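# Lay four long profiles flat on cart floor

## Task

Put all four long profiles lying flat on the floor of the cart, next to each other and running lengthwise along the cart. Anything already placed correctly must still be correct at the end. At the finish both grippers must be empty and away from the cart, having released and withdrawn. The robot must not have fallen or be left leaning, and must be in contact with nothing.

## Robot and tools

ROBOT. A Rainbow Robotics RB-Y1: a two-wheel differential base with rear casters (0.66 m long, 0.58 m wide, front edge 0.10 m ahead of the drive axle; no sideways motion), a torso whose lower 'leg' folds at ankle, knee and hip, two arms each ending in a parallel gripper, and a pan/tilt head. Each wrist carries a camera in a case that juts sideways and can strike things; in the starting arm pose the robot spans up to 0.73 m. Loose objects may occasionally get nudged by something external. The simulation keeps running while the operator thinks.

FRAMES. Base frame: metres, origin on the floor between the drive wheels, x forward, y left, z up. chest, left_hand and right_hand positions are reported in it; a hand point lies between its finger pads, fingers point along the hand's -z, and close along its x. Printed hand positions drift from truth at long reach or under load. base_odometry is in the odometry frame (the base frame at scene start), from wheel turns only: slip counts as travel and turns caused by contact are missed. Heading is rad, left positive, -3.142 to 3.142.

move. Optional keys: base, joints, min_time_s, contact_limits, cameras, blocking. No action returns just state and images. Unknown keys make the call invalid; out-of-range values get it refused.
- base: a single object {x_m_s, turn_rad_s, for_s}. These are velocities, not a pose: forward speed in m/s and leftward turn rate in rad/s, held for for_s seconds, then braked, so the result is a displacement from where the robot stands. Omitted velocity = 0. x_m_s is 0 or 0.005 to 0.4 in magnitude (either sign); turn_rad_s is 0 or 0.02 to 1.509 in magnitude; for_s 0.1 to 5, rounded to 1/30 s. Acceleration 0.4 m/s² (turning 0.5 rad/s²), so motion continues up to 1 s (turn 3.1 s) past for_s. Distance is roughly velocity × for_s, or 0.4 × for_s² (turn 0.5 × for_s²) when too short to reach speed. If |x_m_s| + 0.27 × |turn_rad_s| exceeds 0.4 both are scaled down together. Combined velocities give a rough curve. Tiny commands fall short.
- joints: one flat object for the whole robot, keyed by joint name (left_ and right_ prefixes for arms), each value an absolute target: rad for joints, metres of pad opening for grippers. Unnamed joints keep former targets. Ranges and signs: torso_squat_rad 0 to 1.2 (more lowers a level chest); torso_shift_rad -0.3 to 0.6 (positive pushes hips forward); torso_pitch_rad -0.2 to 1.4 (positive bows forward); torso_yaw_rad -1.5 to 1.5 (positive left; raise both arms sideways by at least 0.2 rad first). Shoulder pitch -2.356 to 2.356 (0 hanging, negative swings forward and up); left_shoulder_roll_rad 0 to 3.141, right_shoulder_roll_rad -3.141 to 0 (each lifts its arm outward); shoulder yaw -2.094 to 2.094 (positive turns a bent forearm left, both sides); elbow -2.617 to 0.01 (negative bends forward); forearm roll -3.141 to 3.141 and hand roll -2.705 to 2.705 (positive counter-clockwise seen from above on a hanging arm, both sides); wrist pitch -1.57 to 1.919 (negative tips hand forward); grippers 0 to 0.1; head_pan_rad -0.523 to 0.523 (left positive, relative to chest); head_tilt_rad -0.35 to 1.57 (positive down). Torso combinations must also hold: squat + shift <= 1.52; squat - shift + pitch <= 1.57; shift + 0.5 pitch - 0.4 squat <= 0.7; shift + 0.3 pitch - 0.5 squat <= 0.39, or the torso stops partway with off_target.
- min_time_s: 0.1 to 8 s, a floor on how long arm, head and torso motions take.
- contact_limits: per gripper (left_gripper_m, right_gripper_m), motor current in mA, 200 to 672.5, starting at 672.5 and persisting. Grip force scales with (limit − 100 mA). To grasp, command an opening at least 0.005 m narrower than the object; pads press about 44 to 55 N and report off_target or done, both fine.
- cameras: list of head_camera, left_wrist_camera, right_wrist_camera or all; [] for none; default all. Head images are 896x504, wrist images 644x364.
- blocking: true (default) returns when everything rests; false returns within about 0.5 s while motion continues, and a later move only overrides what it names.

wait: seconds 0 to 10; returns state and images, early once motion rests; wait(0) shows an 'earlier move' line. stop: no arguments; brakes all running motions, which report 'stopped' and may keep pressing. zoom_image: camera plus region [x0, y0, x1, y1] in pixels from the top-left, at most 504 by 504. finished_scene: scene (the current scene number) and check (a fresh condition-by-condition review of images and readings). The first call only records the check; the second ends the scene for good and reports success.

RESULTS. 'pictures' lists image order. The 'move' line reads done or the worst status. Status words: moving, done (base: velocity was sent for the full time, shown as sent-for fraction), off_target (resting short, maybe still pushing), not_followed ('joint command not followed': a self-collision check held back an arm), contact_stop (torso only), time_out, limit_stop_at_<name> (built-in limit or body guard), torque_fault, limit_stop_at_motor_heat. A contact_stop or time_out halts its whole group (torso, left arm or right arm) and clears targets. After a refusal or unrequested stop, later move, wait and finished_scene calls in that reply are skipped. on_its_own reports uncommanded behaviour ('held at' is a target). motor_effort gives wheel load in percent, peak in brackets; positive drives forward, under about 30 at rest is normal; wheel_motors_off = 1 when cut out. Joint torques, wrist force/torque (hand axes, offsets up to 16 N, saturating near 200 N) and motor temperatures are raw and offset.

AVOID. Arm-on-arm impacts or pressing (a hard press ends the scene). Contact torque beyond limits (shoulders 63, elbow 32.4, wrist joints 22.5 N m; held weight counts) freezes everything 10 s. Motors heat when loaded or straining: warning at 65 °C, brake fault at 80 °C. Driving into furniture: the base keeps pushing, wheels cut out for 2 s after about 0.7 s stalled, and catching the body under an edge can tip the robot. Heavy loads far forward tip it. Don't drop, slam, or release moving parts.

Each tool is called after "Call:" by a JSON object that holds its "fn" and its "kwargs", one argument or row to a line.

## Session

Call:
{"fn": "move", "kwargs": {
  "joints": {"right_shoulder_pitch_rad":0.2,"right_shoulder_roll_rad":-0.5,"right_shoulder_yaw_rad":0,"right_elbow_rad":-1.0,"head_tilt_rad":0.2,"head_pan_rad":0.5},
  "cameras": ["head_camera"]
}}

Call:
{"fn": "move", "kwargs": {
  "joints": {"head_pan_rad":-0.5},
  "cameras": ["head_camera"]
}}

Call:
{"fn": "move", "kwargs": {
  "joints": {"head_pan_rad":0},
  "cameras": ["head_camera"]
}}

Scene clock: 1.43 s.
Joint torques (N m): left_arm=[-2.27 1.15 0.41 -1.65 -0.12 -0.78 0.14] | right_arm=[-4.83 -11.56 -3.78 -6.72 0.18 -1.27 -0.29]
Motor temperatures (°C): left_arm=[35 33 33 37 43 38 42] | right_arm=[35 39 31 38 39 39 36]
Wrist force (N): left_arm=[-3.2 0.3 -8.5] | right_arm=[-8.4 -1.6 -9.9]
Wrist torque (N m): left_arm=[-0.28 -0.38 0.21] | right_arm=[-0.14 -0.67 -0.39]
Wrist force, peak (N): left_arm=[-3.0 0.3 -9.0] | right_arm=[-7.5 -4.4 -12.2]
move: done
base_odometry: x=+0.000 y=+0.000 heading=+0.000
base_status: not commanded
joint_positions: torso_squat_rad=+0.350 torso_shift_rad=+0.000 torso_pitch_rad=+0.000 torso_yaw_rad=+0.000 left_shoulder_pitch_rad=+0.027 left_shoulder_roll_rad=+0.023 left_shoulder_yaw_rad=+0.023 left_elbow_rad=-0.260 left_forearm_roll_rad=+0.047 left_wrist_pitch_rad=-0.042 left_hand_roll_rad=+0.019 left_gripper_m=+0.101 right_shoulder_pitch_rad=+0.200 right_shoulder_roll_rad=-0.500 right_shoulder_yaw_rad=+0.000 right_elbow_rad=-1.000 right_forearm_roll_rad=+0.030 right_wrist_pitch_rad=-0.021 right_hand_roll_rad=+0.014 right_gripper_m=+0.100 head_pan_rad=+0.500 head_tilt_rad=+0.200
joint_status: all done
wheel_motors_off: 0
motor_effort: left_wheel=+0(1) right_wheel=-1(3)
chest: x=-0.2280 y=+0.0004 z=+1.2475 quat_wxyz=(+1.000, +0.000, +0.000, +0.000) (m; base frame)
left_hand: x=-0.1122 y=+0.2419 z=+0.5729 quat_wxyz=(+0.989, +0.010, -0.138, +0.047) (m; base frame)
right_hand: x=+0.0797 y=-0.5143 z=+0.7667 quat_wxyz=(+0.887, -0.228, -0.379, +0.132) (m; base frame)
pictures: head_camera
camera_calibration:
head_camera: T_world_to_cam=[[0.430161, -0.902486, -0.0218979, 0.12628], [-0.146639, -0.0459182, -0.988124, 1.45696], [0.890763, 0.428264, -0.152092, 0.344641], [0, 0, 0, 1]] pos_world=[-0.147667, 0.0332697, 1.49484]

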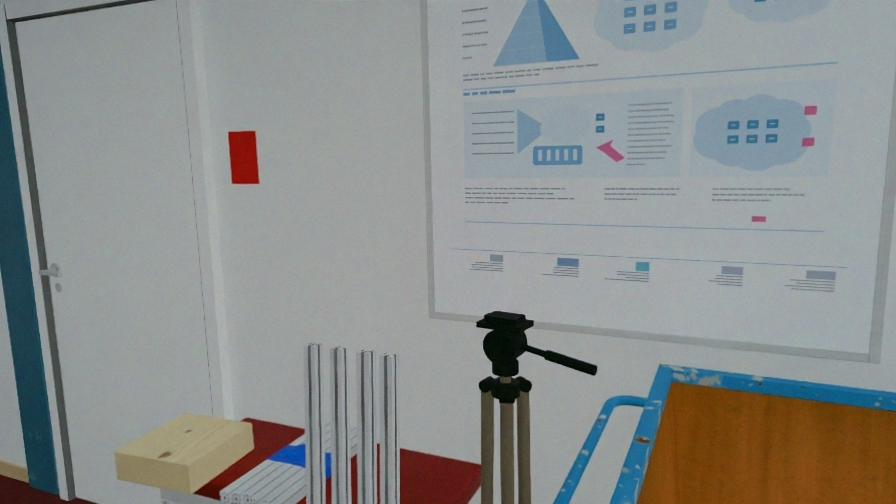

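Scene clock: 2.77 s.
Joint torques (N m): left_arm=[-1.67 0.58 -0.54 -1.35 -0.22 -0.7 0.18] | right_arm=[-4.5 -12.24 -3.79 -6.85 0.28 -1.18 -0.4]
Motor temperatures (°C): left_arm=[35 33 33 37 43 38 42] | right_arm=[35 39 31 38 39 39 36]
Wrist force (N): left_arm=[-3.0 0.7 -9.0] | right_arm=[-8.4 -1.7 -10.1]
Wrist torque (N m): left_arm=[-0.32 -0.37 0.22] | right_arm=[-0.13 -0.67 -0.39]
Wrist force, peak (N): left_arm=[-3.0 0.6 -9.0] | right_arm=[-8.7 -1.9 -10.2]
move: done
base_odometry: x=+0.000 y=+0.000 heading=+0.000
base_status: not commanded
joint_positions: torso_squat_rad=+0.350 torso_shift_rad=+0.000 torso_pitch_rad=+0.000 torso_yaw_rad=+0.000 left_shoulder_pitch_rad=+0.027 left_shoulder_roll_rad=+0.023 left_shoulder_yaw_rad=+0.023 left_elbow_rad=-0.260 left_forearm_roll_rad=+0.047 left_wrist_pitch_rad=-0.042 left_hand_roll_rad=+0.019 left_gripper_m=+0.101 right_shoulder_pitch_rad=+0.200 right_shoulder_roll_rad=-0.500 right_shoulder_yaw_rad=+0.000 right_elbow_rad=-1.000 right_forearm_roll_rad=+0.030 right_wrist_pitch_rad=-0.021 right_hand_roll_rad=+0.014 right_gripper_m=+0.100 head_pan_rad=-0.500 head_tilt_rad=+0.200
joint_status: all done
wheel_motors_off: 0
motor_effort: left_wheel=+1(2) right_wheel=-1(3)
chest: x=-0.2280 y=+0.0004 z=+1.2475 quat_wxyz=(+1.000, +0.000, +0.000, +0.000) (m; base frame)
left_hand: x=-0.1122 y=+0.2419 z=+0.5729 quat_wxyz=(+0.989, +0.010, -0.138, +0.047) (m; base frame)
right_hand: x=+0.0797 y=-0.5143 z=+0.7667 quat_wxyz=(+0.887, -0.228, -0.379, +0.132) (m; base frame)
pictures: head_camera
camera_calibration:
head_camera: T_world_to_cam=[[-0.526946, -0.849615, -0.0219431, -0.0708464], [-0.117172, 0.0981957, -0.988245, 1.46313], [0.841783, -0.518181, -0.151295, 0.333888], [0, 0, 0, 1]] pos_world=[-0.146955, -0.0308509, 1.49489]

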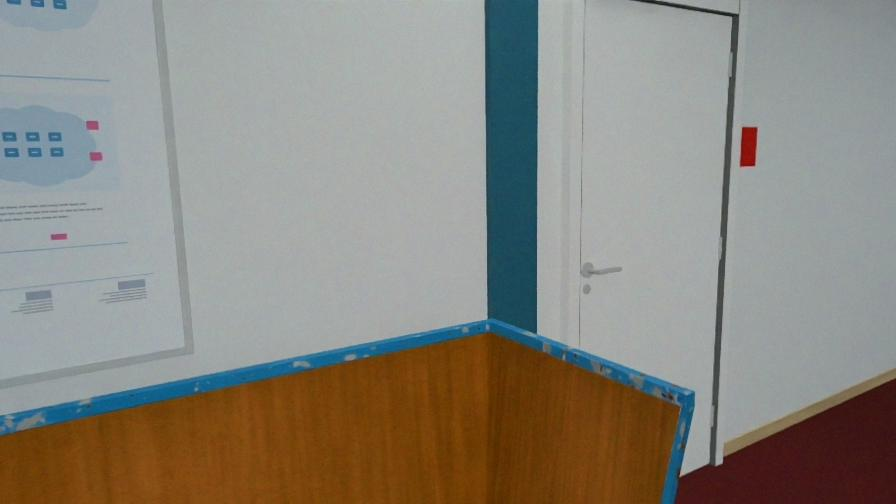

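Scene clock: 3.77 s.
Joint torques (N m): left_arm=[-2.41 0.65 -0.4 -1.72 -0.2 -0.46 0.12] | right_arm=[-4.55 -12.13 -3.76 -6.29 0.18 -1.24 -0.21]
Motor temperatures (°C): left_arm=[35 33 33 37 43 38 42] | right_arm=[35 39 31 38 39 39 36]
Wrist force (N): left_arm=[-3.0 0.8 -8.9] | right_arm=[-8.7 -1.7 -9.9]
Wrist torque (N m): left_arm=[-0.33 -0.38 0.21] | right_arm=[-0.12 -0.70 -0.39]
Wrist force, peak (N): left_arm=[-2.8 0.6 -9.0] | right_arm=[-8.7 -1.8 -10.1]
move: done
base_odometry: x=+0.000 y=+0.000 heading=+0.000
base_status: not commanded
joint_positions: torso_squat_rad=+0.350 torso_shift_rad=+0.000 torso_pitch_rad=+0.000 torso_yaw_rad=+0.000 left_shoulder_pitch_rad=+0.027 left_shoulder_roll_rad=+0.023 left_shoulder_yaw_rad=+0.023 left_elbow_rad=-0.260 left_forearm_roll_rad=+0.047 left_wrist_pitch_rad=-0.042 left_hand_roll_rad=+0.019 left_gripper_m=+0.101 right_shoulder_pitch_rad=+0.200 right_shoulder_roll_rad=-0.500 right_shoulder_yaw_rad=+0.000 right_elbow_rad=-1.000 right_forearm_roll_rad=+0.030 right_wrist_pitch_rad=-0.021 right_hand_roll_rad=+0.014 right_gripper_m=+0.100 head_pan_rad=+0.000 head_tilt_rad=+0.200
joint_status: all done
wheel_motors_off: 0
motor_effort: left_wheel=+1(2) right_wheel=-2(4)
chest: x=-0.2280 y=+0.0004 z=+1.2475 quat_wxyz=(+1.000, +0.000, +0.000, +0.000) (m; base frame)
left_hand: x=-0.1122 y=+0.2419 z=+0.5729 quat_wxyz=(+0.989, +0.010, -0.138, +0.047) (m; base frame)
right_hand: x=+0.0797 y=-0.5143 z=+0.7667 quat_wxyz=(+0.887, -0.228, -0.379, +0.132) (m; base frame)
pictures: head_camera
camera_calibration:
head_camera: T_world_to_cam=[[-0.0551679, -0.998239, -0.0218176, 0.0262355], [-0.150303, 0.0299045, -0.988188, 1.45626], [0.9871, -0.051237, -0.151688, 0.364151], [0, 0, 0, 1]] pos_world=[-0.139125, 0.00129857, 1.49487]

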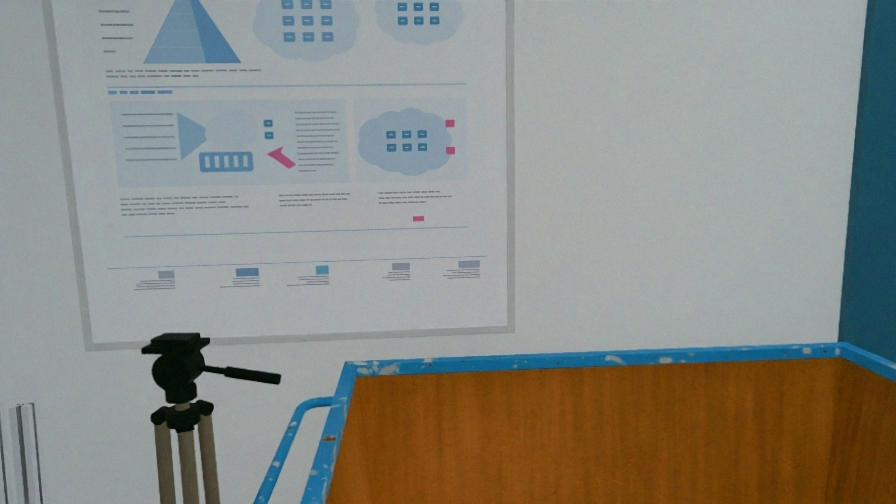

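Call:
{"fn": "move", "kwargs": {
  "joints": {"head_tilt_rad":0.7,"head_pan_rad":0.5},
  "cameras": ["head_camera"]
}}

Call:
{"fn": "move", "kwargs": {
  "joints": {"head_pan_rad":-0.3},
  "cameras": ["head_camera"]
}}

Scene clock: 9.73 s.
Joint torques (N m): left_arm=[-2.1 1.03 -0.85 -1.43 -0.07 -0.7 0.19] | right_arm=[-4.42 -11.43 -3.63 -6.48 0.38 -1.24 -0.24]
Motor temperatures (°C): left_arm=[35 33 33 37 43 38 42] | right_arm=[35 39 31 38 39 39 36]
Wrist force (N): left_arm=[-3.0 0.2 -8.5] | right_arm=[-8.5 -1.9 -9.9]
Wrist torque (N m): left_arm=[-0.27 -0.38 0.21] | right_arm=[-0.12 -0.68 -0.40]
Wrist force, peak (N): left_arm=[-3.0 0.5 -9.0] | right_arm=[-8.7 -1.7 -10.3]
move: done
base_odometry: x=+0.000 y=+0.000 heading=+0.000
base_status: not commanded
joint_positions: torso_squat_rad=+0.350 torso_shift_rad=+0.000 torso_pitch_rad=+0.000 torso_yaw_rad=+0.000 left_shoulder_pitch_rad=+0.027 left_shoulder_roll_rad=+0.023 left_shoulder_yaw_rad=+0.023 left_elbow_rad=-0.260 left_forearm_roll_rad=+0.047 left_wrist_pitch_rad=-0.042 left_hand_roll_rad=+0.019 left_gripper_m=+0.101 right_shoulder_pitch_rad=+0.200 right_shoulder_roll_rad=-0.500 right_shoulder_yaw_rad=+0.000 right_elbow_rad=-1.000 right_forearm_roll_rad=+0.030 right_wrist_pitch_rad=-0.021 right_hand_roll_rad=+0.014 right_gripper_m=+0.100 head_pan_rad=+0.500 head_tilt_rad=+0.700
joint_status: all done
wheel_motors_off: 0
motor_effort: left_wheel=+1(2) right_wheel=+1(3)
chest: x=-0.2280 y=+0.0004 z=+1.2475 quat_wxyz=(+1.000, +0.000, +0.000, +0.000) (m; base frame)
left_hand: x=-0.1122 y=+0.2419 z=+0.5729 quat_wxyz=(+0.989, +0.010, -0.138, +0.047) (m; base frame)
right_hand: x=+0.0797 y=-0.5143 z=+0.7667 quat_wxyz=(+0.887, -0.228, -0.379, +0.132) (m; base frame)
pictures: head_camera
camera_calibration:
head_camera: T_world_to_cam=[[0.426548, -0.904435, 0.00730703, 0.0832606], [-0.546245, -0.264042, -0.79492, 1.09508], [0.720883, 0.33508, -0.60667, 0.967724], [0, 0, 0, 1]] pos_world=[-0.134947, 0.0401857, 1.45698]

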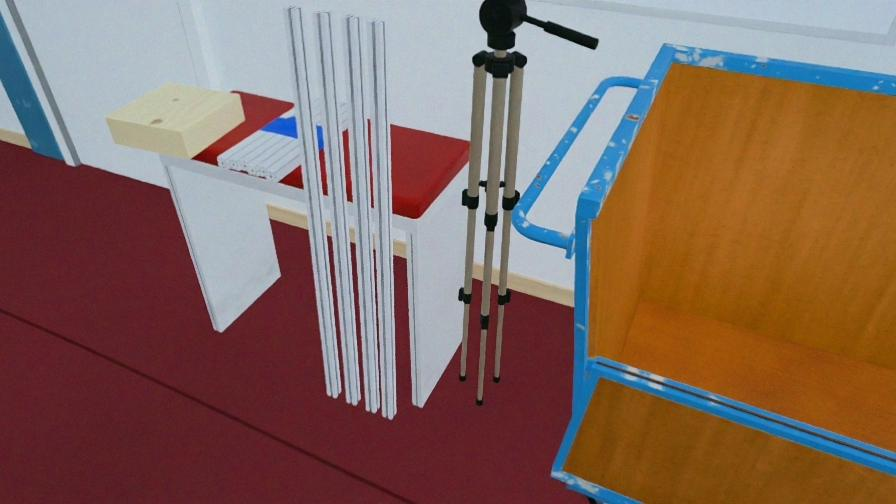

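Scene clock: 10.93 s.
Joint torques (N m): left_arm=[-2.91 0.78 -0.32 -1.69 -0.16 -0.59 0] | right_arm=[-4.58 -12.17 -3.86 -6.52 0.28 -1.4 -0.16]
Motor temperatures (°C): left_arm=[35 33 33 37 43 38 42] | right_arm=[35 39 31 38 39 39 36]
Wrist force (N): left_arm=[-2.8 0.7 -8.8] | right_arm=[-8.7 -1.7 -9.9]
Wrist torque (N m): left_arm=[-0.31 -0.37 0.20] | right_arm=[-0.13 -0.70 -0.40]
Wrist force, peak (N): left_arm=[-3.0 0.7 -8.9] | right_arm=[-8.7 -1.8 -10.2]
move: done
base_odometry: x=+0.000 y=+0.000 heading=+0.000
base_status: not commanded
joint_positions: torso_squat_rad=+0.350 torso_shift_rad=+0.000 torso_pitch_rad=+0.000 torso_yaw_rad=+0.000 left_shoulder_pitch_rad=+0.027 left_shoulder_roll_rad=+0.023 left_shoulder_yaw_rad=+0.023 left_elbow_rad=-0.260 left_forearm_roll_rad=+0.047 left_wrist_pitch_rad=-0.042 left_hand_roll_rad=+0.019 left_gripper_m=+0.101 right_shoulder_pitch_rad=+0.200 right_shoulder_roll_rad=-0.500 right_shoulder_yaw_rad=+0.000 right_elbow_rad=-1.000 right_forearm_roll_rad=+0.030 right_wrist_pitch_rad=-0.021 right_hand_roll_rad=+0.014 right_gripper_m=+0.100 head_pan_rad=-0.300 head_tilt_rad=+0.700
joint_status: all done
wheel_motors_off: 0
motor_effort: left_wheel=+1(1) right_wheel=+1(3)
chest: x=-0.2280 y=+0.0004 z=+1.2475 quat_wxyz=(+1.000, +0.000, +0.000, +0.000) (m; base frame)
left_hand: x=-0.1122 y=+0.2419 z=+0.5729 quat_wxyz=(+0.989, +0.010, -0.138, +0.047) (m; base frame)
right_hand: x=+0.0797 y=-0.5143 z=+0.7667 quat_wxyz=(+0.887, -0.228, -0.379, +0.132) (m; base frame)
pictures: head_camera
camera_calibration:
head_camera: T_world_to_cam=[[-0.351586, -0.936127, 0.00733329, -0.0770567], [-0.569514, 0.207665, -0.795317, 1.09062], [0.742995, -0.283799, -0.606149, 0.971846], [0, 0, 0, 1]] pos_world=[-0.128046, -0.0228095, 1.45704]

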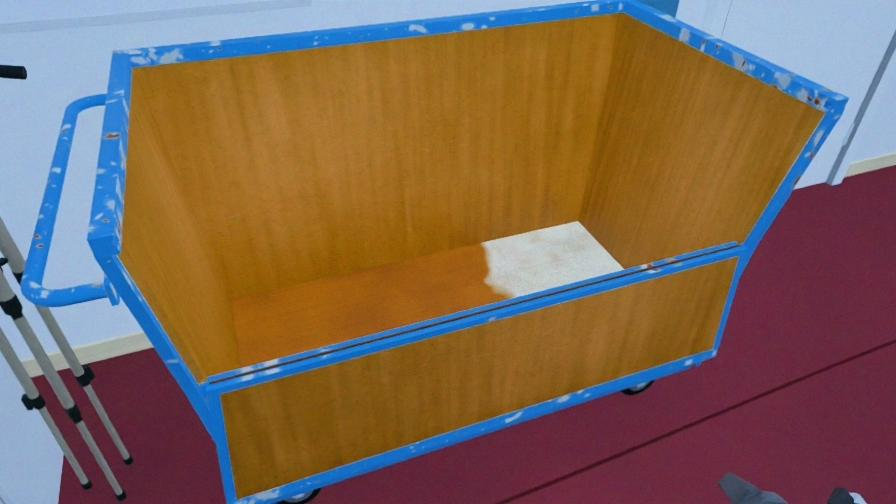

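Call:
{"fn": "move", "kwargs": {
  "base": {"x_m_s":-0.35,"for_s":1.086},
  "joints": {"left_shoulder_pitch_rad":-0.927,"left_shoulder_roll_rad":0.134,"left_shoulder_yaw_rad":0.277,"left_elbow_rad":-1.064,"left_forearm_roll_rad":0,"left_wrist_pitch_rad":-0.455,"left_hand_roll_rad":-1.571,"left_gripper_m":0.044,"head_tilt_rad":0,"head_pan_rad":0.15},
  "cameras": []
}}

Call:
{"fn": "move", "kwargs": {
  "base": {"turn_rad_s":0.8,"for_s":1.96},
  "joints": {"torso_squat_rad":0.8,"torso_shift_rad":0.3,"torso_pitch_rad":0.9},
  "cameras": ["head_camera"]
}}

Scene clock: 34.20 s.
Joint torques (N m): left_arm=[-22.58 6.14 -0.03 -8.74 -0.3 -0.95 0.6] | right_arm=[-5.27 -12.2 -3.53 -6.51 0.13 -1.48 -0.2]
Motor temperatures (°C): left_arm=[35 33 33 37 43 38 42] | right_arm=[35 39 31 38 39 39 36]
Wrist force (N): left_arm=[-0.9 -2.9 1.0] | right_arm=[-8.4 -1.9 -9.9]
Wrist torque (N m): left_arm=[-0.13 -0.22 0.27] | right_arm=[-0.10 -0.68 -0.39]
Wrist force, peak (N): left_arm=[-6.6 -0.6 -8.6] | right_arm=[-8.6 -1.8 -10.4]
move: done
base_odometry: x=-0.385 y=+0.000 heading=+0.002
base_status: done (sent for 1.1 of 1.1 s)
joint_positions: torso_squat_rad=+0.350 torso_shift_rad=+0.000 torso_pitch_rad=+0.000 torso_yaw_rad=+0.000 left_shoulder_pitch_rad=-0.927 left_shoulder_roll_rad=+0.134 left_shoulder_yaw_rad=+0.277 left_elbow_rad=-1.064 left_forearm_roll_rad=+0.000 left_wrist_pitch_rad=-0.455 left_hand_roll_rad=-1.571 left_gripper_m=+0.044 right_shoulder_pitch_rad=+0.200 right_shoulder_roll_rad=-0.500 right_shoulder_yaw_rad=+0.000 right_elbow_rad=-1.000 right_forearm_roll_rad=+0.030 right_wrist_pitch_rad=-0.021 right_hand_roll_rad=+0.014 right_gripper_m=+0.100 head_pan_rad=+0.150 head_tilt_rad=+0.000
joint_status: all done
wheel_motors_off: 0
motor_effort: left_wheel=+18(34) right_wheel=-17(53)
chest: x=-0.2281 y=+0.0003 z=+1.2475 quat_wxyz=(+1.000, +0.000, +0.000, +0.000) (m; base frame)
left_hand: x=+0.4085 y=+0.2205 z=+1.4205 quat_wxyz=(+0.251, +0.661, -0.661, -0.251) (m; base frame)
right_hand: x=+0.0796 y=-0.5142 z=+0.7666 quat_wxyz=(+0.887, -0.228, -0.379, +0.132) (m; base frame)
pictures: none
No camera images: "cameras" was empty.

Scene clock: 38.10 s.
Joint torques (N m): left_arm=[-10.24 2.02 -0.28 -8.49 -0.23 -1.66 0.57] | right_arm=[16.38 -6.97 -2.43 2.45 0.05 0.14 -0.26]
Motor temperatures (°C): left_arm=[35 33 33 38 43 38 42] | right_arm=[36 39 31 38 39 39 36]
Wrist force (N): left_arm=[-0.4 -5.9 -4.2] | right_arm=[-4.3 -3.1 -12.1]
Wrist torque (N m): left_arm=[0.05 -0.18 0.22] | right_arm=[0.01 -0.46 -0.32]
Wrist force, peak (N): left_arm=[-0.7 -6.7 -4.0] | right_arm=[-4.9 -3.1 -12.5]
move: done
base_odometry: x=-0.385 y=+0.000 heading=+1.574
base_status: done (sent for 1.97 of 1.97 s)
joint_positions: torso_squat_rad=+0.800 torso_shift_rad=+0.300 torso_pitch_rad=+0.900 torso_yaw_rad=+0.000 left_shoulder_pitch_rad=-0.927 left_shoulder_roll_rad=+0.134 left_shoulder_yaw_rad=+0.277 left_elbow_rad=-1.064 left_forearm_roll_rad=+0.000 left_wrist_pitch_rad=-0.455 left_hand_roll_rad=-1.571 left_gripper_m=+0.044 right_shoulder_pitch_rad=+0.200 right_shoulder_roll_rad=-0.500 right_shoulder_yaw_rad=+0.000 right_elbow_rad=-1.000 right_forearm_roll_rad=+0.030 right_wrist_pitch_rad=-0.021 right_hand_roll_rad=+0.014 right_gripper_m=+0.100 head_pan_rad=+0.150 head_tilt_rad=+0.000
joint_status: all done
wheel_motors_off: 0
motor_effort: left_wheel=+0(46) right_wheel=+8(59)
chest: x=+0.1586 y=+0.0003 z=+0.9387 quat_wxyz=(+0.900, +0.000, +0.435, +0.000) (m; base frame)
left_hand: x=+0.6897 y=+0.2203 z=+0.5474 quat_wxyz=(+0.514, +0.486, -0.486, -0.514) (m; base frame)
right_hand: x=-0.0271 y=-0.5142 z=+0.3989 quat_wxyz=(+0.964, -0.148, +0.044, +0.218) (m; base frame)
pictures: head_camera
camera_calibration:
head_camera: T_world_to_cam=[[0.0368197, -0.99445, -0.0985561, 0.0968884], [-0.754907, 0.0369432, -0.654791, 0.989933], [0.654798, 0.0985099, -0.749357, 0.509397], [0, 0, 0, 1]] pos_world=[0.410188, 0.00959884, 1.03947]

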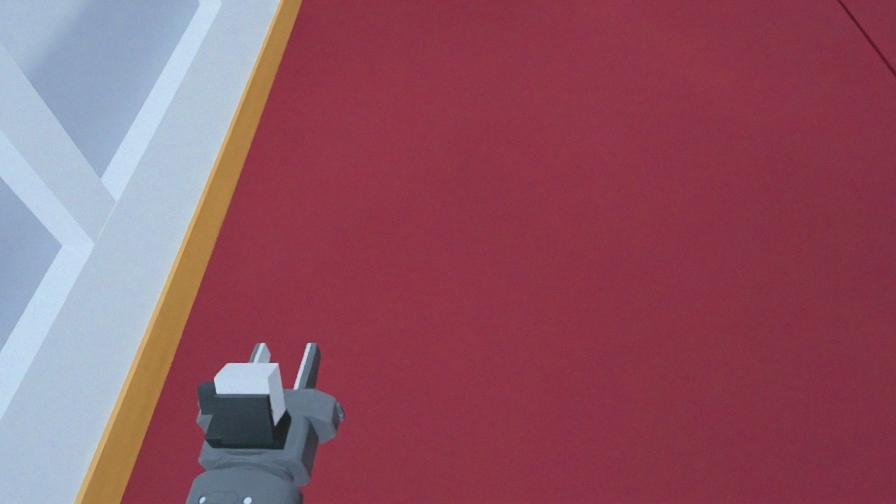

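Call:
{"fn": "move", "kwargs": {
  "base": {"x_m_s":0.35,"for_s":1.257},
  "cameras": []
}}

Call:
{"fn": "move", "kwargs": {
  "base": {"turn_rad_s":-0.8,"for_s":1.967},
  "cameras": ["left_wrist_camera","head_camera"]
}}

Scene clock: 43.67 s.
Joint torques (N m): left_arm=[-8.85 2.2 0.27 -8.17 -0.3 -1.95 0.57] | right_arm=[16.79 -6.09 -1.74 2.71 0.16 0.12 -0.23]
Motor temperatures (°C): left_arm=[35 33 33 38 43 38 42] | right_arm=[36 39 31 38 39 39 36]
Wrist force (N): left_arm=[-0.6 -5.8 -4.4] | right_arm=[-4.0 -3.1 -11.9]
Wrist torque (N m): left_arm=[0.03 -0.20 0.21] | right_arm=[0.00 -0.43 -0.32]
Wrist force, peak (N): left_arm=[-0.6 -6.3 -4.4] | right_arm=[-4.0 -3.2 -12.4]
move: done
base_odometry: x=-0.386 y=+0.443 heading=+1.574
base_status: done (sent for 1.27 of 1.27 s)
joint_positions: torso_squat_rad=+0.800 torso_shift_rad=+0.300 torso_pitch_rad=+0.900 torso_yaw_rad=+0.000 left_shoulder_pitch_rad=-0.927 left_shoulder_roll_rad=+0.134 left_shoulder_yaw_rad=+0.277 left_elbow_rad=-1.064 left_forearm_roll_rad=+0.000 left_wrist_pitch_rad=-0.455 left_hand_roll_rad=-1.571 left_gripper_m=+0.044 right_shoulder_pitch_rad=+0.200 right_shoulder_roll_rad=-0.500 right_shoulder_yaw_rad=+0.000 right_elbow_rad=-1.000 right_forearm_roll_rad=+0.030 right_wrist_pitch_rad=-0.021 right_hand_roll_rad=+0.014 right_gripper_m=+0.100 head_pan_rad=+0.150 head_tilt_rad=+0.000
joint_status: not commanded
wheel_motors_off: 0
motor_effort: left_wheel=-2(28) right_wheel=+1(45)
chest: x=+0.1586 y=+0.0003 z=+0.9387 quat_wxyz=(+0.900, +0.000, +0.435, +0.000) (m; base frame)
left_hand: x=+0.6898 y=+0.2203 z=+0.5475 quat_wxyz=(+0.514, +0.486, -0.486, -0.513) (m; base frame)
right_hand: x=-0.0271 y=-0.5142 z=+0.3988 quat_wxyz=(+0.964, -0.148, +0.044, +0.218) (m; base frame)
pictures: none
No camera images: "cameras" was empty.

Scene clock: 47.57 s.
Joint torques (N m): left_arm=[-8.94 1.9 0.06 -8.34 -0.28 -2 0.58] | right_arm=[17.06 -6.38 -1.86 2.45 -0.06 0.15 -0.25]
Motor temperatures (°C): left_arm=[35 33 33 38 43 38 42] | right_arm=[36 39 31 38 39 39 36]
Wrist force (N): left_arm=[-0.5 -5.7 -4.4] | right_arm=[-3.9 -3.2 -12.2]
Wrist torque (N m): left_arm=[0.04 -0.20 0.23] | right_arm=[0.01 -0.42 -0.32]
Wrist force, peak (N): left_arm=[-0.8 -6.3 -4.4] | right_arm=[-4.5 -3.1 -12.3]
move: done
base_odometry: x=-0.387 y=+0.443 heading=+0.001
base_status: done (sent for 1.97 of 1.97 s)
joint_positions: torso_squat_rad=+0.800 torso_shift_rad=+0.300 torso_pitch_rad=+0.900 torso_yaw_rad=+0.000 left_shoulder_pitch_rad=-0.927 left_shoulder_roll_rad=+0.134 left_shoulder_yaw_rad=+0.277 left_elbow_rad=-1.064 left_forearm_roll_rad=+0.000 left_wrist_pitch_rad=-0.455 left_hand_roll_rad=-1.571 left_gripper_m=+0.044 right_shoulder_pitch_rad=+0.200 right_shoulder_roll_rad=-0.500 right_shoulder_yaw_rad=+0.000 right_elbow_rad=-1.000 right_forearm_roll_rad=+0.030 right_wrist_pitch_rad=-0.021 right_hand_roll_rad=+0.014 right_gripper_m=+0.100 head_pan_rad=+0.150 head_tilt_rad=+0.000
joint_status: not commanded
wheel_motors_off: 0
motor_effort: left_wheel=+9(32) right_wheel=-1(35)
chest: x=+0.1586 y=+0.0003 z=+0.9387 quat_wxyz=(+0.900, +0.000, +0.435, +0.000) (m; base frame)
left_hand: x=+0.6898 y=+0.2203 z=+0.5475 quat_wxyz=(+0.514, +0.486, -0.486, -0.513) (m; base frame)
right_hand: x=-0.0271 y=-0.5142 z=+0.3989 quat_wxyz=(+0.964, -0.148, +0.044, +0.218) (m; base frame)
pictures: head_camera, left_wrist_camera
camera_calibration:
head_camera: T_world_to_cam=[[0.0368228, -0.99445, -0.0985557, 0.0968886], [-0.754875, 0.0369454, -0.654827, 0.989947], [0.654834, 0.0985098, -0.749325, 0.509385], [0, 0, 0, 1]] pos_world=[0.410156, 0.00959749, 1.03949]
left_wrist_camera: T_world_to_cam=[[-0.032754, -0.999201, 0.0229132, 0.22955], [-0.523663, -0.00237013, -0.851922, 0.860121], [0.851295, -0.0399026, -0.523167, -0.213187], [0, 0, 0, 1]] pos_world=[0.639417, 0.222899, 0.615964]

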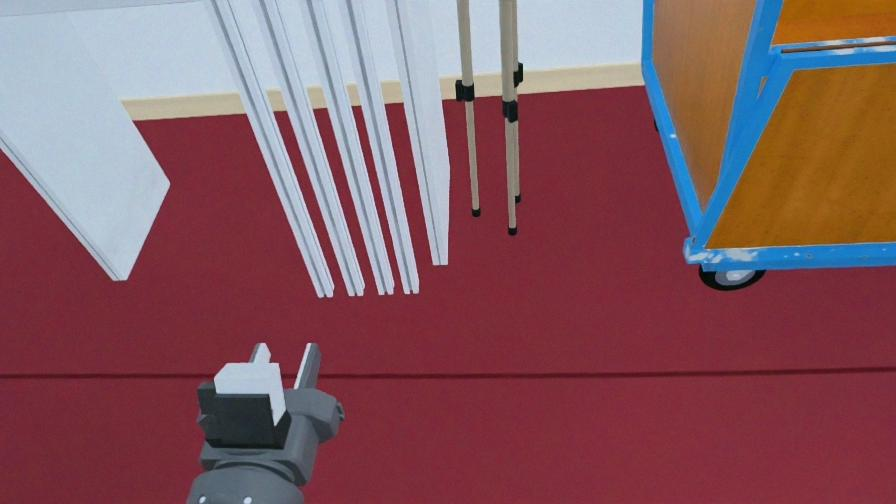

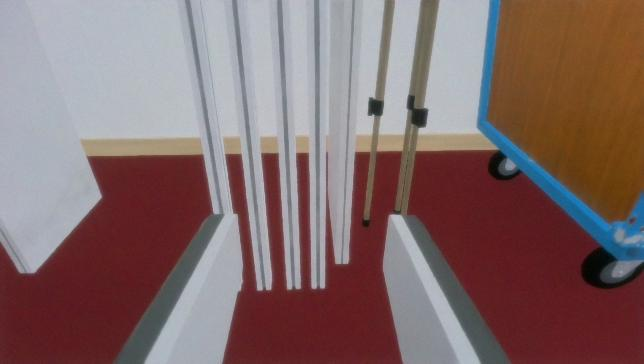

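Call:
{"fn": "move", "kwargs": {
  "base": {"turn_rad_s":-0.08,"for_s":0.48},
  "cameras": []
}}

Call:
{"fn": "move", "kwargs": {
  "base": {"x_m_s":0.3,"for_s":1.33},
  "cameras": []
}}

Call:
{"fn": "move", "kwargs": {
  "base": {"turn_rad_s":0.08,"for_s":0.48},
  "cameras": ["left_wrist_camera","head_camera"]
}}

Scene clock: 55.43 s.
Joint torques (N m): left_arm=[-9.98 2.86 -0.17 -8.13 -0.25 -1.65 0.67] | right_arm=[16.92 -6.09 -2 2.67 0.3 0.11 -0.08]
Motor temperatures (°C): left_arm=[35 33 33 38 43 38 42] | right_arm=[36 39 31 38 39 39 36]
Wrist force (N): left_arm=[-0.6 -5.6 -4.5] | right_arm=[-3.8 -3.1 -12.2]
Wrist torque (N m): left_arm=[0.01 -0.20 0.23] | right_arm=[-0.01 -0.40 -0.33]
Wrist force, peak (N): left_arm=[-0.5 -6.3 -4.3] | right_arm=[-4.3 -3.0 -12.3]
move: done
base_odometry: x=-0.387 y=+0.443 heading=-0.036
base_status: done (sent for 0.47 of 0.47 s)
joint_positions: torso_squat_rad=+0.800 torso_shift_rad=+0.300 torso_pitch_rad=+0.900 torso_yaw_rad=+0.000 left_shoulder_pitch_rad=-0.927 left_shoulder_roll_rad=+0.134 left_shoulder_yaw_rad=+0.277 left_elbow_rad=-1.064 left_forearm_roll_rad=+0.000 left_wrist_pitch_rad=-0.455 left_hand_roll_rad=-1.571 left_gripper_m=+0.044 right_shoulder_pitch_rad=+0.200 right_shoulder_roll_rad=-0.500 right_shoulder_yaw_rad=+0.000 right_elbow_rad=-1.000 right_forearm_roll_rad=+0.030 right_wrist_pitch_rad=-0.021 right_hand_roll_rad=+0.014 right_gripper_m=+0.100 head_pan_rad=+0.150 head_tilt_rad=+0.000
joint_status: not commanded
wheel_motors_off: 0
motor_effort: left_wheel=+9(34) right_wheel=-2(25)
chest: x=+0.1586 y=+0.0003 z=+0.9387 quat_wxyz=(+0.900, +0.000, +0.435, +0.000) (m; base frame)
left_hand: x=+0.6898 y=+0.2203 z=+0.5475 quat_wxyz=(+0.514, +0.486, -0.486, -0.513) (m; base frame)
right_hand: x=-0.0271 y=-0.5142 z=+0.3989 quat_wxyz=(+0.964, -0.148, +0.044, +0.218) (m; base frame)
pictures: none
No camera images: "cameras" was empty.

Scene clock: 57.87 s.
Joint torques (N m): left_arm=[-9.14 2.87 -0.73 -8.09 -0.14 -1.82 0.37] | right_arm=[17.01 -7.18 -1.72 2.85 0.14 0.18 -0.11]
Motor temperatures (°C): left_arm=[35 33 33 39 43 38 42] | right_arm=[36 39 31 38 39 39 36]
Wrist force (N): left_arm=[-0.3 -6.0 -4.2] | right_arm=[-4.2 -3.2 -11.9]
Wrist torque (N m): left_arm=[0.08 -0.20 0.23] | right_arm=[0.00 -0.45 -0.32]
Wrist force, peak (N): left_arm=[-0.3 -6.5 -4.4] | right_arm=[-4.3 -3.0 -12.3]
move: done
base_odometry: x=+0.013 y=+0.429 heading=-0.036
base_status: done (sent for 1.33 of 1.33 s)
joint_positions: torso_squat_rad=+0.800 torso_shift_rad=+0.300 torso_pitch_rad=+0.900 torso_yaw_rad=+0.000 left_shoulder_pitch_rad=-0.927 left_shoulder_roll_rad=+0.134 left_shoulder_yaw_rad=+0.277 left_elbow_rad=-1.064 left_forearm_roll_rad=+0.000 left_wrist_pitch_rad=-0.455 left_hand_roll_rad=-1.571 left_gripper_m=+0.044 right_shoulder_pitch_rad=+0.200 right_shoulder_roll_rad=-0.500 right_shoulder_yaw_rad=+0.000 right_elbow_rad=-1.000 right_forearm_roll_rad=+0.030 right_wrist_pitch_rad=-0.021 right_hand_roll_rad=+0.014 right_gripper_m=+0.100 head_pan_rad=+0.150 head_tilt_rad=+0.000
joint_status: not commanded
wheel_motors_off: 0
motor_effort: left_wheel=-2(41) right_wheel=-2(31)
chest: x=+0.1586 y=+0.0003 z=+0.9387 quat_wxyz=(+0.900, +0.000, +0.435, +0.000) (m; base frame)
left_hand: x=+0.6898 y=+0.2203 z=+0.5475 quat_wxyz=(+0.514, +0.486, -0.486, -0.513) (m; base frame)
right_hand: x=-0.0271 y=-0.5142 z=+0.3988 quat_wxyz=(+0.964, -0.148, +0.044, +0.218) (m; base frame)
pictures: none
No camera images: "cameras" was empty.

Scene clock: 58.80 s.
Joint torques (N m): left_arm=[-8.86 2.94 0.16 -8.51 -0.29 -1.89 0.69] | right_arm=[16.91 -6.16 -1.75 2.66 0.14 0.11 -0.19]
Motor temperatures (°C): left_arm=[35 33 33 39 43 38 42] | right_arm=[36 39 31 38 39 39 36]
Wrist force (N): left_arm=[-0.6 -5.5 -4.4] | right_arm=[-4.1 -3.0 -12.0]
Wrist torque (N m): left_arm=[-0.02 -0.22 0.20] | right_arm=[-0.03 -0.44 -0.32]
Wrist force, peak (N): left_arm=[-0.8 -6.3 -4.4] | right_arm=[-4.0 -3.2 -12.3]
move: done
base_odometry: x=+0.013 y=+0.429 heading=+0.001
base_status: done (sent for 0.47 of 0.47 s)
joint_positions: torso_squat_rad=+0.800 torso_shift_rad=+0.300 torso_pitch_rad=+0.900 torso_yaw_rad=+0.000 left_shoulder_pitch_rad=-0.927 left_shoulder_roll_rad=+0.134 left_shoulder_yaw_rad=+0.277 left_elbow_rad=-1.064 left_forearm_roll_rad=+0.000 left_wrist_pitch_rad=-0.455 left_hand_roll_rad=-1.571 left_gripper_m=+0.044 right_shoulder_pitch_rad=+0.200 right_shoulder_roll_rad=-0.500 right_shoulder_yaw_rad=+0.000 right_elbow_rad=-1.000 right_forearm_roll_rad=+0.030 right_wrist_pitch_rad=-0.021 right_hand_roll_rad=+0.014 right_gripper_m=+0.100 head_pan_rad=+0.150 head_tilt_rad=+0.000
joint_status: not commanded
wheel_motors_off: 0
motor_effort: left_wheel=-7(21) right_wheel=+4(24)
chest: x=+0.1586 y=+0.0003 z=+0.9387 quat_wxyz=(+0.900, +0.000, +0.435, +0.000) (m; base frame)
left_hand: x=+0.6898 y=+0.2203 z=+0.5475 quat_wxyz=(+0.514, +0.486, -0.486, -0.513) (m; base frame)
right_hand: x=-0.0271 y=-0.5142 z=+0.3989 quat_wxyz=(+0.964, -0.148, +0.044, +0.218) (m; base frame)
pictures: head_camera, left_wrist_camera
camera_calibration:
head_camera: T_world_to_cam=[[0.0368179, -0.99445, -0.0985561, 0.0968883], [-0.754873, 0.0369496, -0.654829, 0.989949], [0.654837, 0.0985068, -0.749323, 0.509383], [0, 0, 0, 1]] pos_world=[0.410156, 0.00959467, 1.03949]
left_wrist_camera: T_world_to_cam=[[-0.0327669, -0.9992, 0.0229195, 0.229545], [-0.523626, -0.00237046, -0.851945, 0.860135], [0.851318, -0.0399169, -0.52313, -0.213224], [0, 0, 0, 1]] pos_world=[0.639432, 0.222889, 0.615983]

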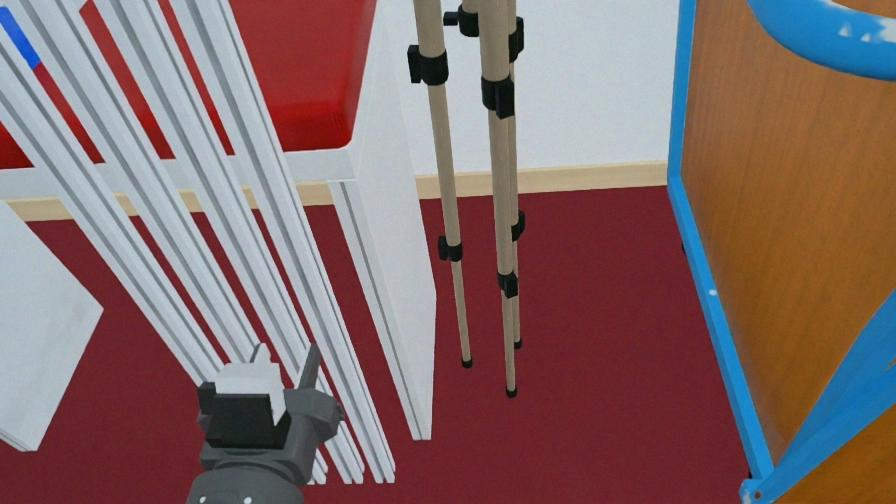

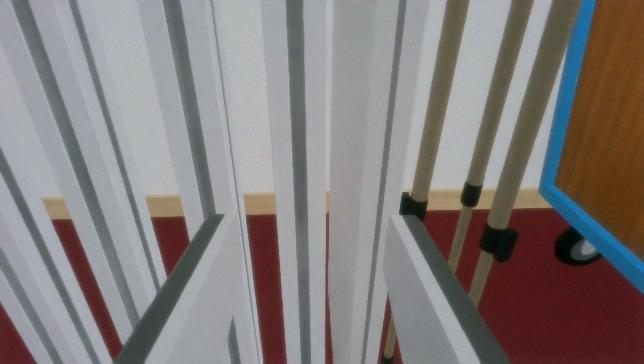

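Call:
{"fn": "move", "kwargs": {
  "base": {"turn_rad_s":0.03,"for_s":0.3},
  "cameras": []
}}

Call:
{"fn": "move", "kwargs": {
  "base": {"x_m_s":0.2,"for_s":0.7},
  "cameras": ["left_wrist_camera","head_camera"]
}}

Scene clock: 65.13 s.
Joint torques (N m): left_arm=[-8.7 2.49 -0.07 -8.58 -0.28 -1.71 0.61] | right_arm=[17.1 -6.85 -2.17 2.43 0.16 0.02 -0.36]
Motor temperatures (°C): left_arm=[35 33 33 39 43 38 42] | right_arm=[37 39 31 38 39 39 36]
Wrist force (N): left_arm=[-0.7 -5.9 -4.5] | right_arm=[-4.1 -3.3 -12.0]
Wrist torque (N m): left_arm=[0.05 -0.23 0.24] | right_arm=[0.04 -0.44 -0.32]
Wrist force, peak (N): left_arm=[-0.6 -6.3 -4.4] | right_arm=[-4.2 -3.4 -12.3]
move: done
base_odometry: x=+0.013 y=+0.429 heading=+0.009
base_status: done (sent for 0.3 of 0.3 s)
joint_positions: torso_squat_rad=+0.800 torso_shift_rad=+0.300 torso_pitch_rad=+0.900 torso_yaw_rad=+0.000 left_shoulder_pitch_rad=-0.927 left_shoulder_roll_rad=+0.134 left_shoulder_yaw_rad=+0.277 left_elbow_rad=-1.064 left_forearm_roll_rad=+0.000 left_wrist_pitch_rad=-0.455 left_hand_roll_rad=-1.571 left_gripper_m=+0.044 right_shoulder_pitch_rad=+0.200 right_shoulder_roll_rad=-0.500 right_shoulder_yaw_rad=+0.000 right_elbow_rad=-1.000 right_forearm_roll_rad=+0.030 right_wrist_pitch_rad=-0.021 right_hand_roll_rad=+0.014 right_gripper_m=+0.100 head_pan_rad=+0.150 head_tilt_rad=+0.000
joint_status: not commanded
wheel_motors_off: 0
motor_effort: left_wheel=-9(28) right_wheel=+3(23)
chest: x=+0.1586 y=+0.0003 z=+0.9387 quat_wxyz=(+0.900, +0.000, +0.435, +0.000) (m; base frame)
left_hand: x=+0.6898 y=+0.2203 z=+0.5475 quat_wxyz=(+0.514, +0.486, -0.486, -0.513) (m; base frame)
right_hand: x=-0.0271 y=-0.5142 z=+0.3989 quat_wxyz=(+0.964, -0.148, +0.044, +0.218) (m; base frame)
pictures: none
No camera images: "cameras" was empty.

Scene clock: 66.63 s.
Joint torques (N m): left_arm=[-9.42 2.28 -0.32 -8.15 -0.04 -1.71 0.62] | right_arm=[16.82 -6.6 -2.47 2.71 0.19 0.18 -0.35]
Motor temperatures (°C): left_arm=[35 33 33 39 43 38 42] | right_arm=[37 39 31 38 39 39 36]
Wrist force (N): left_arm=[-0.3 -5.8 -4.5] | right_arm=[-4.1 -3.0 -12.1]
Wrist torque (N m): left_arm=[0.04 -0.16 0.21] | right_arm=[0.00 -0.43 -0.33]
Wrist force, peak (N): left_arm=[-0.5 -6.2 -4.8] | right_arm=[-4.5 -3.1 -12.5]
move: done
base_odometry: x=+0.153 y=+0.430 heading=+0.010
base_status: done (sent for 0.7 of 0.7 s)
joint_positions: torso_squat_rad=+0.800 torso_shift_rad=+0.300 torso_pitch_rad=+0.900 torso_yaw_rad=+0.000 left_shoulder_pitch_rad=-0.927 left_shoulder_roll_rad=+0.134 left_shoulder_yaw_rad=+0.277 left_elbow_rad=-1.064 left_forearm_roll_rad=+0.000 left_wrist_pitch_rad=-0.455 left_hand_roll_rad=-1.571 left_gripper_m=+0.044 right_shoulder_pitch_rad=+0.200 right_shoulder_roll_rad=-0.500 right_shoulder_yaw_rad=+0.000 right_elbow_rad=-1.000 right_forearm_roll_rad=+0.030 right_wrist_pitch_rad=-0.021 right_hand_roll_rad=+0.014 right_gripper_m=+0.100 head_pan_rad=+0.150 head_tilt_rad=+0.000
joint_status: not commanded
wheel_motors_off: 0
motor_effort: left_wheel=+2(31) right_wheel=-3(36)
chest: x=+0.1586 y=+0.0003 z=+0.9387 quat_wxyz=(+0.900, +0.000, +0.435, +0.000) (m; base frame)
left_hand: x=+0.6898 y=+0.2203 z=+0.5475 quat_wxyz=(+0.514, +0.486, -0.486, -0.513) (m; base frame)
right_hand: x=-0.0271 y=-0.5142 z=+0.3988 quat_wxyz=(+0.964, -0.148, +0.044, +0.218) (m; base frame)
pictures: head_camera, left_wrist_camera
camera_calibration:
head_camera: T_world_to_cam=[[0.0368234, -0.994451, -0.0985478, 0.0968821], [-0.754897, 0.0369365, -0.654803, 0.989935], [0.654809, 0.0985054, -0.749348, 0.509391], [0, 0, 0, 1]] pos_world=[0.410177, 0.00960193, 1.03947]
left_wrist_camera: T_world_to_cam=[[-0.0327557, -0.9992, 0.0229288, 0.229539], [-0.523665, -0.0023824, -0.851921, 0.860122], [0.851294, -0.0399122, -0.523168, -0.213205], [0, 0, 0, 1]] pos_world=[0.639435, 0.222895, 0.615951]

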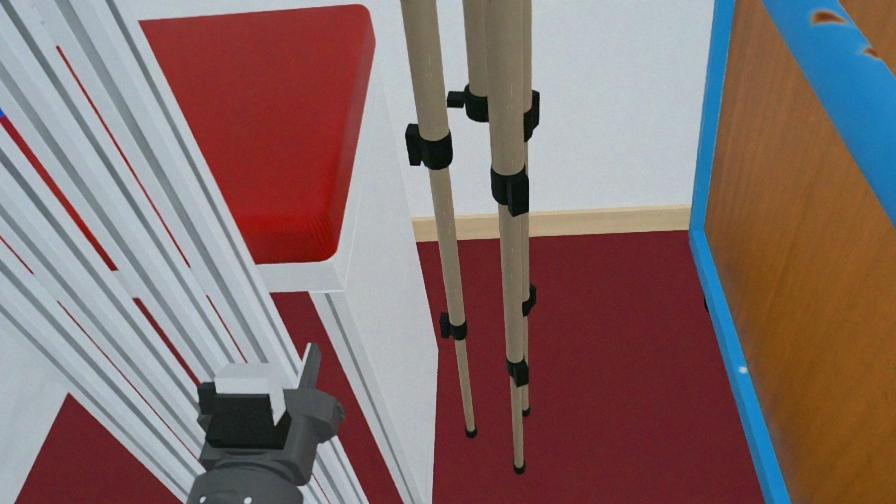

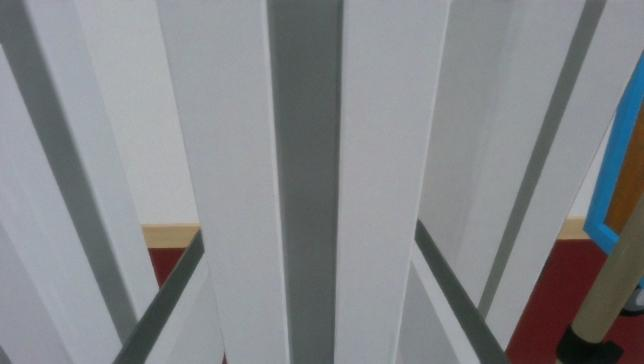

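Call:
{"fn": "move", "kwargs": {
  "joints": {"left_gripper_m":0.01},
  "cameras": ["left_wrist_camera"]
}}

Call:
{"fn": "move", "kwargs": {
  "base": {"x_m_s":-0.3,"for_s":1.79},
  "joints": {"torso_squat_rad":0.65},
  "min_time_s": 0.8,
  "cameras": ["left_wrist_camera","head_camera"]
}}

Scene clock: 73.00 s.
Joint torques (N m): left_arm=[-9.4 2.87 0.55 -8.26 -0.42 -1.6 -0.07] | right_arm=[16.93 -6.16 -2.73 2.89 0.19 0.18 -0.19]
Motor temperatures (°C): left_arm=[35 33 33 39 43 38 42] | right_arm=[37 39 31 38 39 39 36]
Wrist force (N): left_arm=[0.7 -5.5 -3.8] | right_arm=[-4.1 -3.1 -12.0]
Wrist torque (N m): left_arm=[-0.06 -0.24 1.00] | right_arm=[-0.01 -0.44 -0.32]
Wrist force, peak (N): left_arm=[-1.2 -6.3 -4.4] | right_arm=[-4.3 -3.0 -12.3]
move: off_target
base_odometry: x=+0.153 y=+0.430 heading=+0.010
base_status: not commanded
joint_positions: torso_squat_rad=+0.800 torso_shift_rad=+0.300 torso_pitch_rad=+0.900 torso_yaw_rad=+0.000 left_shoulder_pitch_rad=-0.927 left_shoulder_roll_rad=+0.134 left_shoulder_yaw_rad=+0.277 left_elbow_rad=-1.064 left_forearm_roll_rad=+0.000 left_wrist_pitch_rad=-0.455 left_hand_roll_rad=-1.571 left_gripper_m=+0.031 right_shoulder_pitch_rad=+0.200 right_shoulder_roll_rad=-0.500 right_shoulder_yaw_rad=+0.000 right_elbow_rad=-1.000 right_forearm_roll_rad=+0.030 right_wrist_pitch_rad=-0.021 right_hand_roll_rad=+0.014 right_gripper_m=+0.100 head_pan_rad=+0.150 head_tilt_rad=+0.000
joint_status: left_gripper_m off_target (ended at +0.031, target +0.010)
wheel_motors_off: 0
motor_effort: left_wheel=+2(2) right_wheel=-3(6)
chest: x=+0.1586 y=+0.0003 z=+0.9387 quat_wxyz=(+0.900, +0.000, +0.435, +0.000) (m; base frame)
left_hand: x=+0.6898 y=+0.2203 z=+0.5475 quat_wxyz=(+0.514, +0.486, -0.486, -0.513) (m; base frame)
right_hand: x=-0.0271 y=-0.5142 z=+0.3988 quat_wxyz=(+0.964, -0.148, +0.044, +0.218) (m; base frame)
pictures: left_wrist_camera
camera_calibration:
left_wrist_camera: T_world_to_cam=[[-0.0327354, -0.999194, 0.0232133, 0.229336], [-0.523676, -0.00263505, -0.851913, 0.860172], [0.851288, -0.040044, -0.523168, -0.213167], [0, 0, 0, 1]] pos_world=[0.639426, 0.222881, 0.615946]

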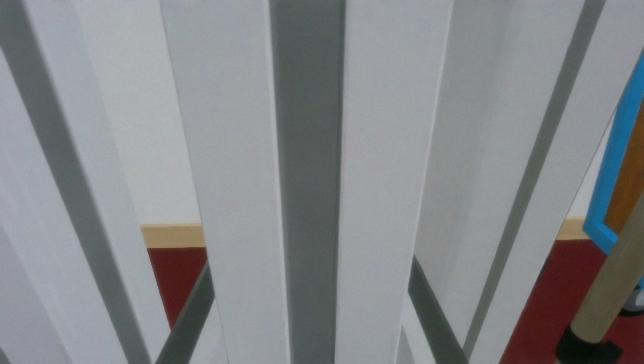

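Scene clock: 76.07 s.
Joint torques (N m): left_arm=[-14.3 2.8 0 -12.15 -0.04 -4.07 0.2] | right_arm=[16.59 -6.6 -2.26 2.1 0.09 0.3 -0.46]
Motor temperatures (°C): left_arm=[36 33 33 39 43 39 42] | right_arm=[37 39 31 38 39 39 36]
Wrist force (N): left_arm=[-0.3 -14.6 -4.8] | right_arm=[-4.4 -3.5 -12.5]
Wrist torque (N m): left_arm=[0.10 -0.18 0.21] | right_arm=[0.03 -0.51 -0.32]
Wrist force, peak (N): left_arm=[-0.9 -16.4 -5.0] | right_arm=[-4.8 -3.2 -12.5]
move: done
base_odometry: x=-0.387 y=+0.425 heading=+0.010
base_status: done (sent for 1.8 of 1.8 s)
joint_positions: torso_squat_rad=+0.650 torso_shift_rad=+0.300 torso_pitch_rad=+0.900 torso_yaw_rad=+0.000 left_shoulder_pitch_rad=-0.926 left_shoulder_roll_rad=+0.134 left_shoulder_yaw_rad=+0.277 left_elbow_rad=-1.063 left_forearm_roll_rad=+0.000 left_wrist_pitch_rad=-0.454 left_hand_roll_rad=-1.571 left_gripper_m=+0.031 right_shoulder_pitch_rad=+0.200 right_shoulder_roll_rad=-0.500 right_shoulder_yaw_rad=+0.000 right_elbow_rad=-1.000 right_forearm_roll_rad=+0.030 right_wrist_pitch_rad=-0.021 right_hand_roll_rad=+0.014 right_gripper_m=+0.100 head_pan_rad=+0.150 head_tilt_rad=+0.000
joint_status: all done
wheel_motors_off: 0
motor_effort: left_wheel=+6(35) right_wheel=-1(29)
chest: x=+0.1792 y=+0.0003 z=+1.0051 quat_wxyz=(+0.900, +0.000, +0.435, +0.000) (m; base frame)
left_hand: x=+0.7096 y=+0.2205 z=+0.6126 quat_wxyz=(+0.515, +0.485, -0.485, -0.514) (m; base frame)
right_hand: x=-0.0067 y=-0.5142 z=+0.4653 quat_wxyz=(+0.964, -0.148, +0.045, +0.218) (m; base frame)
pictures: head_camera, left_wrist_camera
camera_calibration:
head_camera: T_world_to_cam=[[0.0367879, -0.994452, -0.0985514, 0.102679], [-0.755097, 0.0369355, -0.654572, 1.04878], [0.65458, 0.0984962, -0.749549, 0.545853], [0, 0, 0, 1]] pos_world=[0.430847, 0.009608, 1.10576]
left_wrist_camera: T_world_to_cam=[[-0.032428, -0.999212, 0.0228921, 0.228716], [-0.526263, -0.00240179, -0.850319, 0.926807], [0.849703, -0.0396214, -0.52577, -0.193356], [0, 0, 0, 1]] pos_world=[0.659456, 0.223101, 0.681185]

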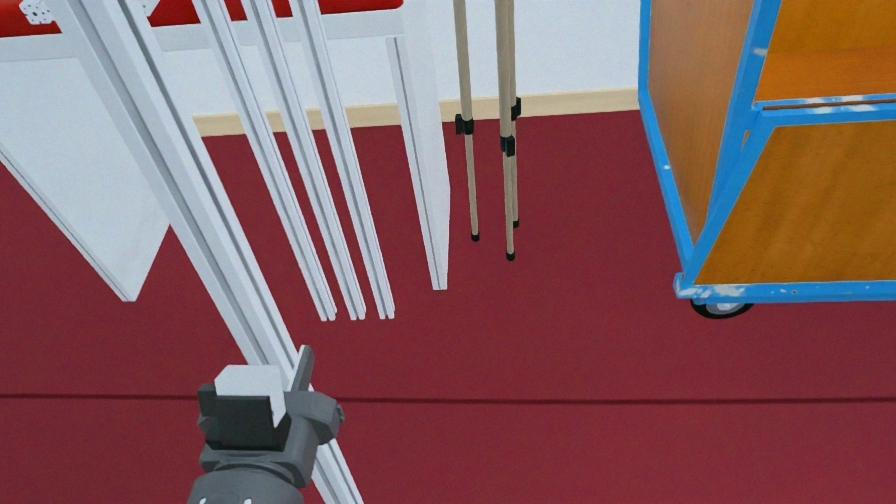

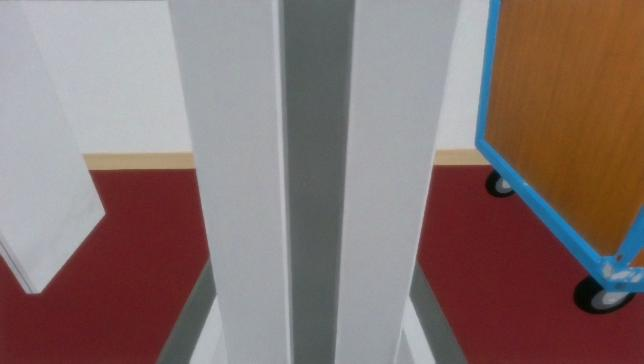

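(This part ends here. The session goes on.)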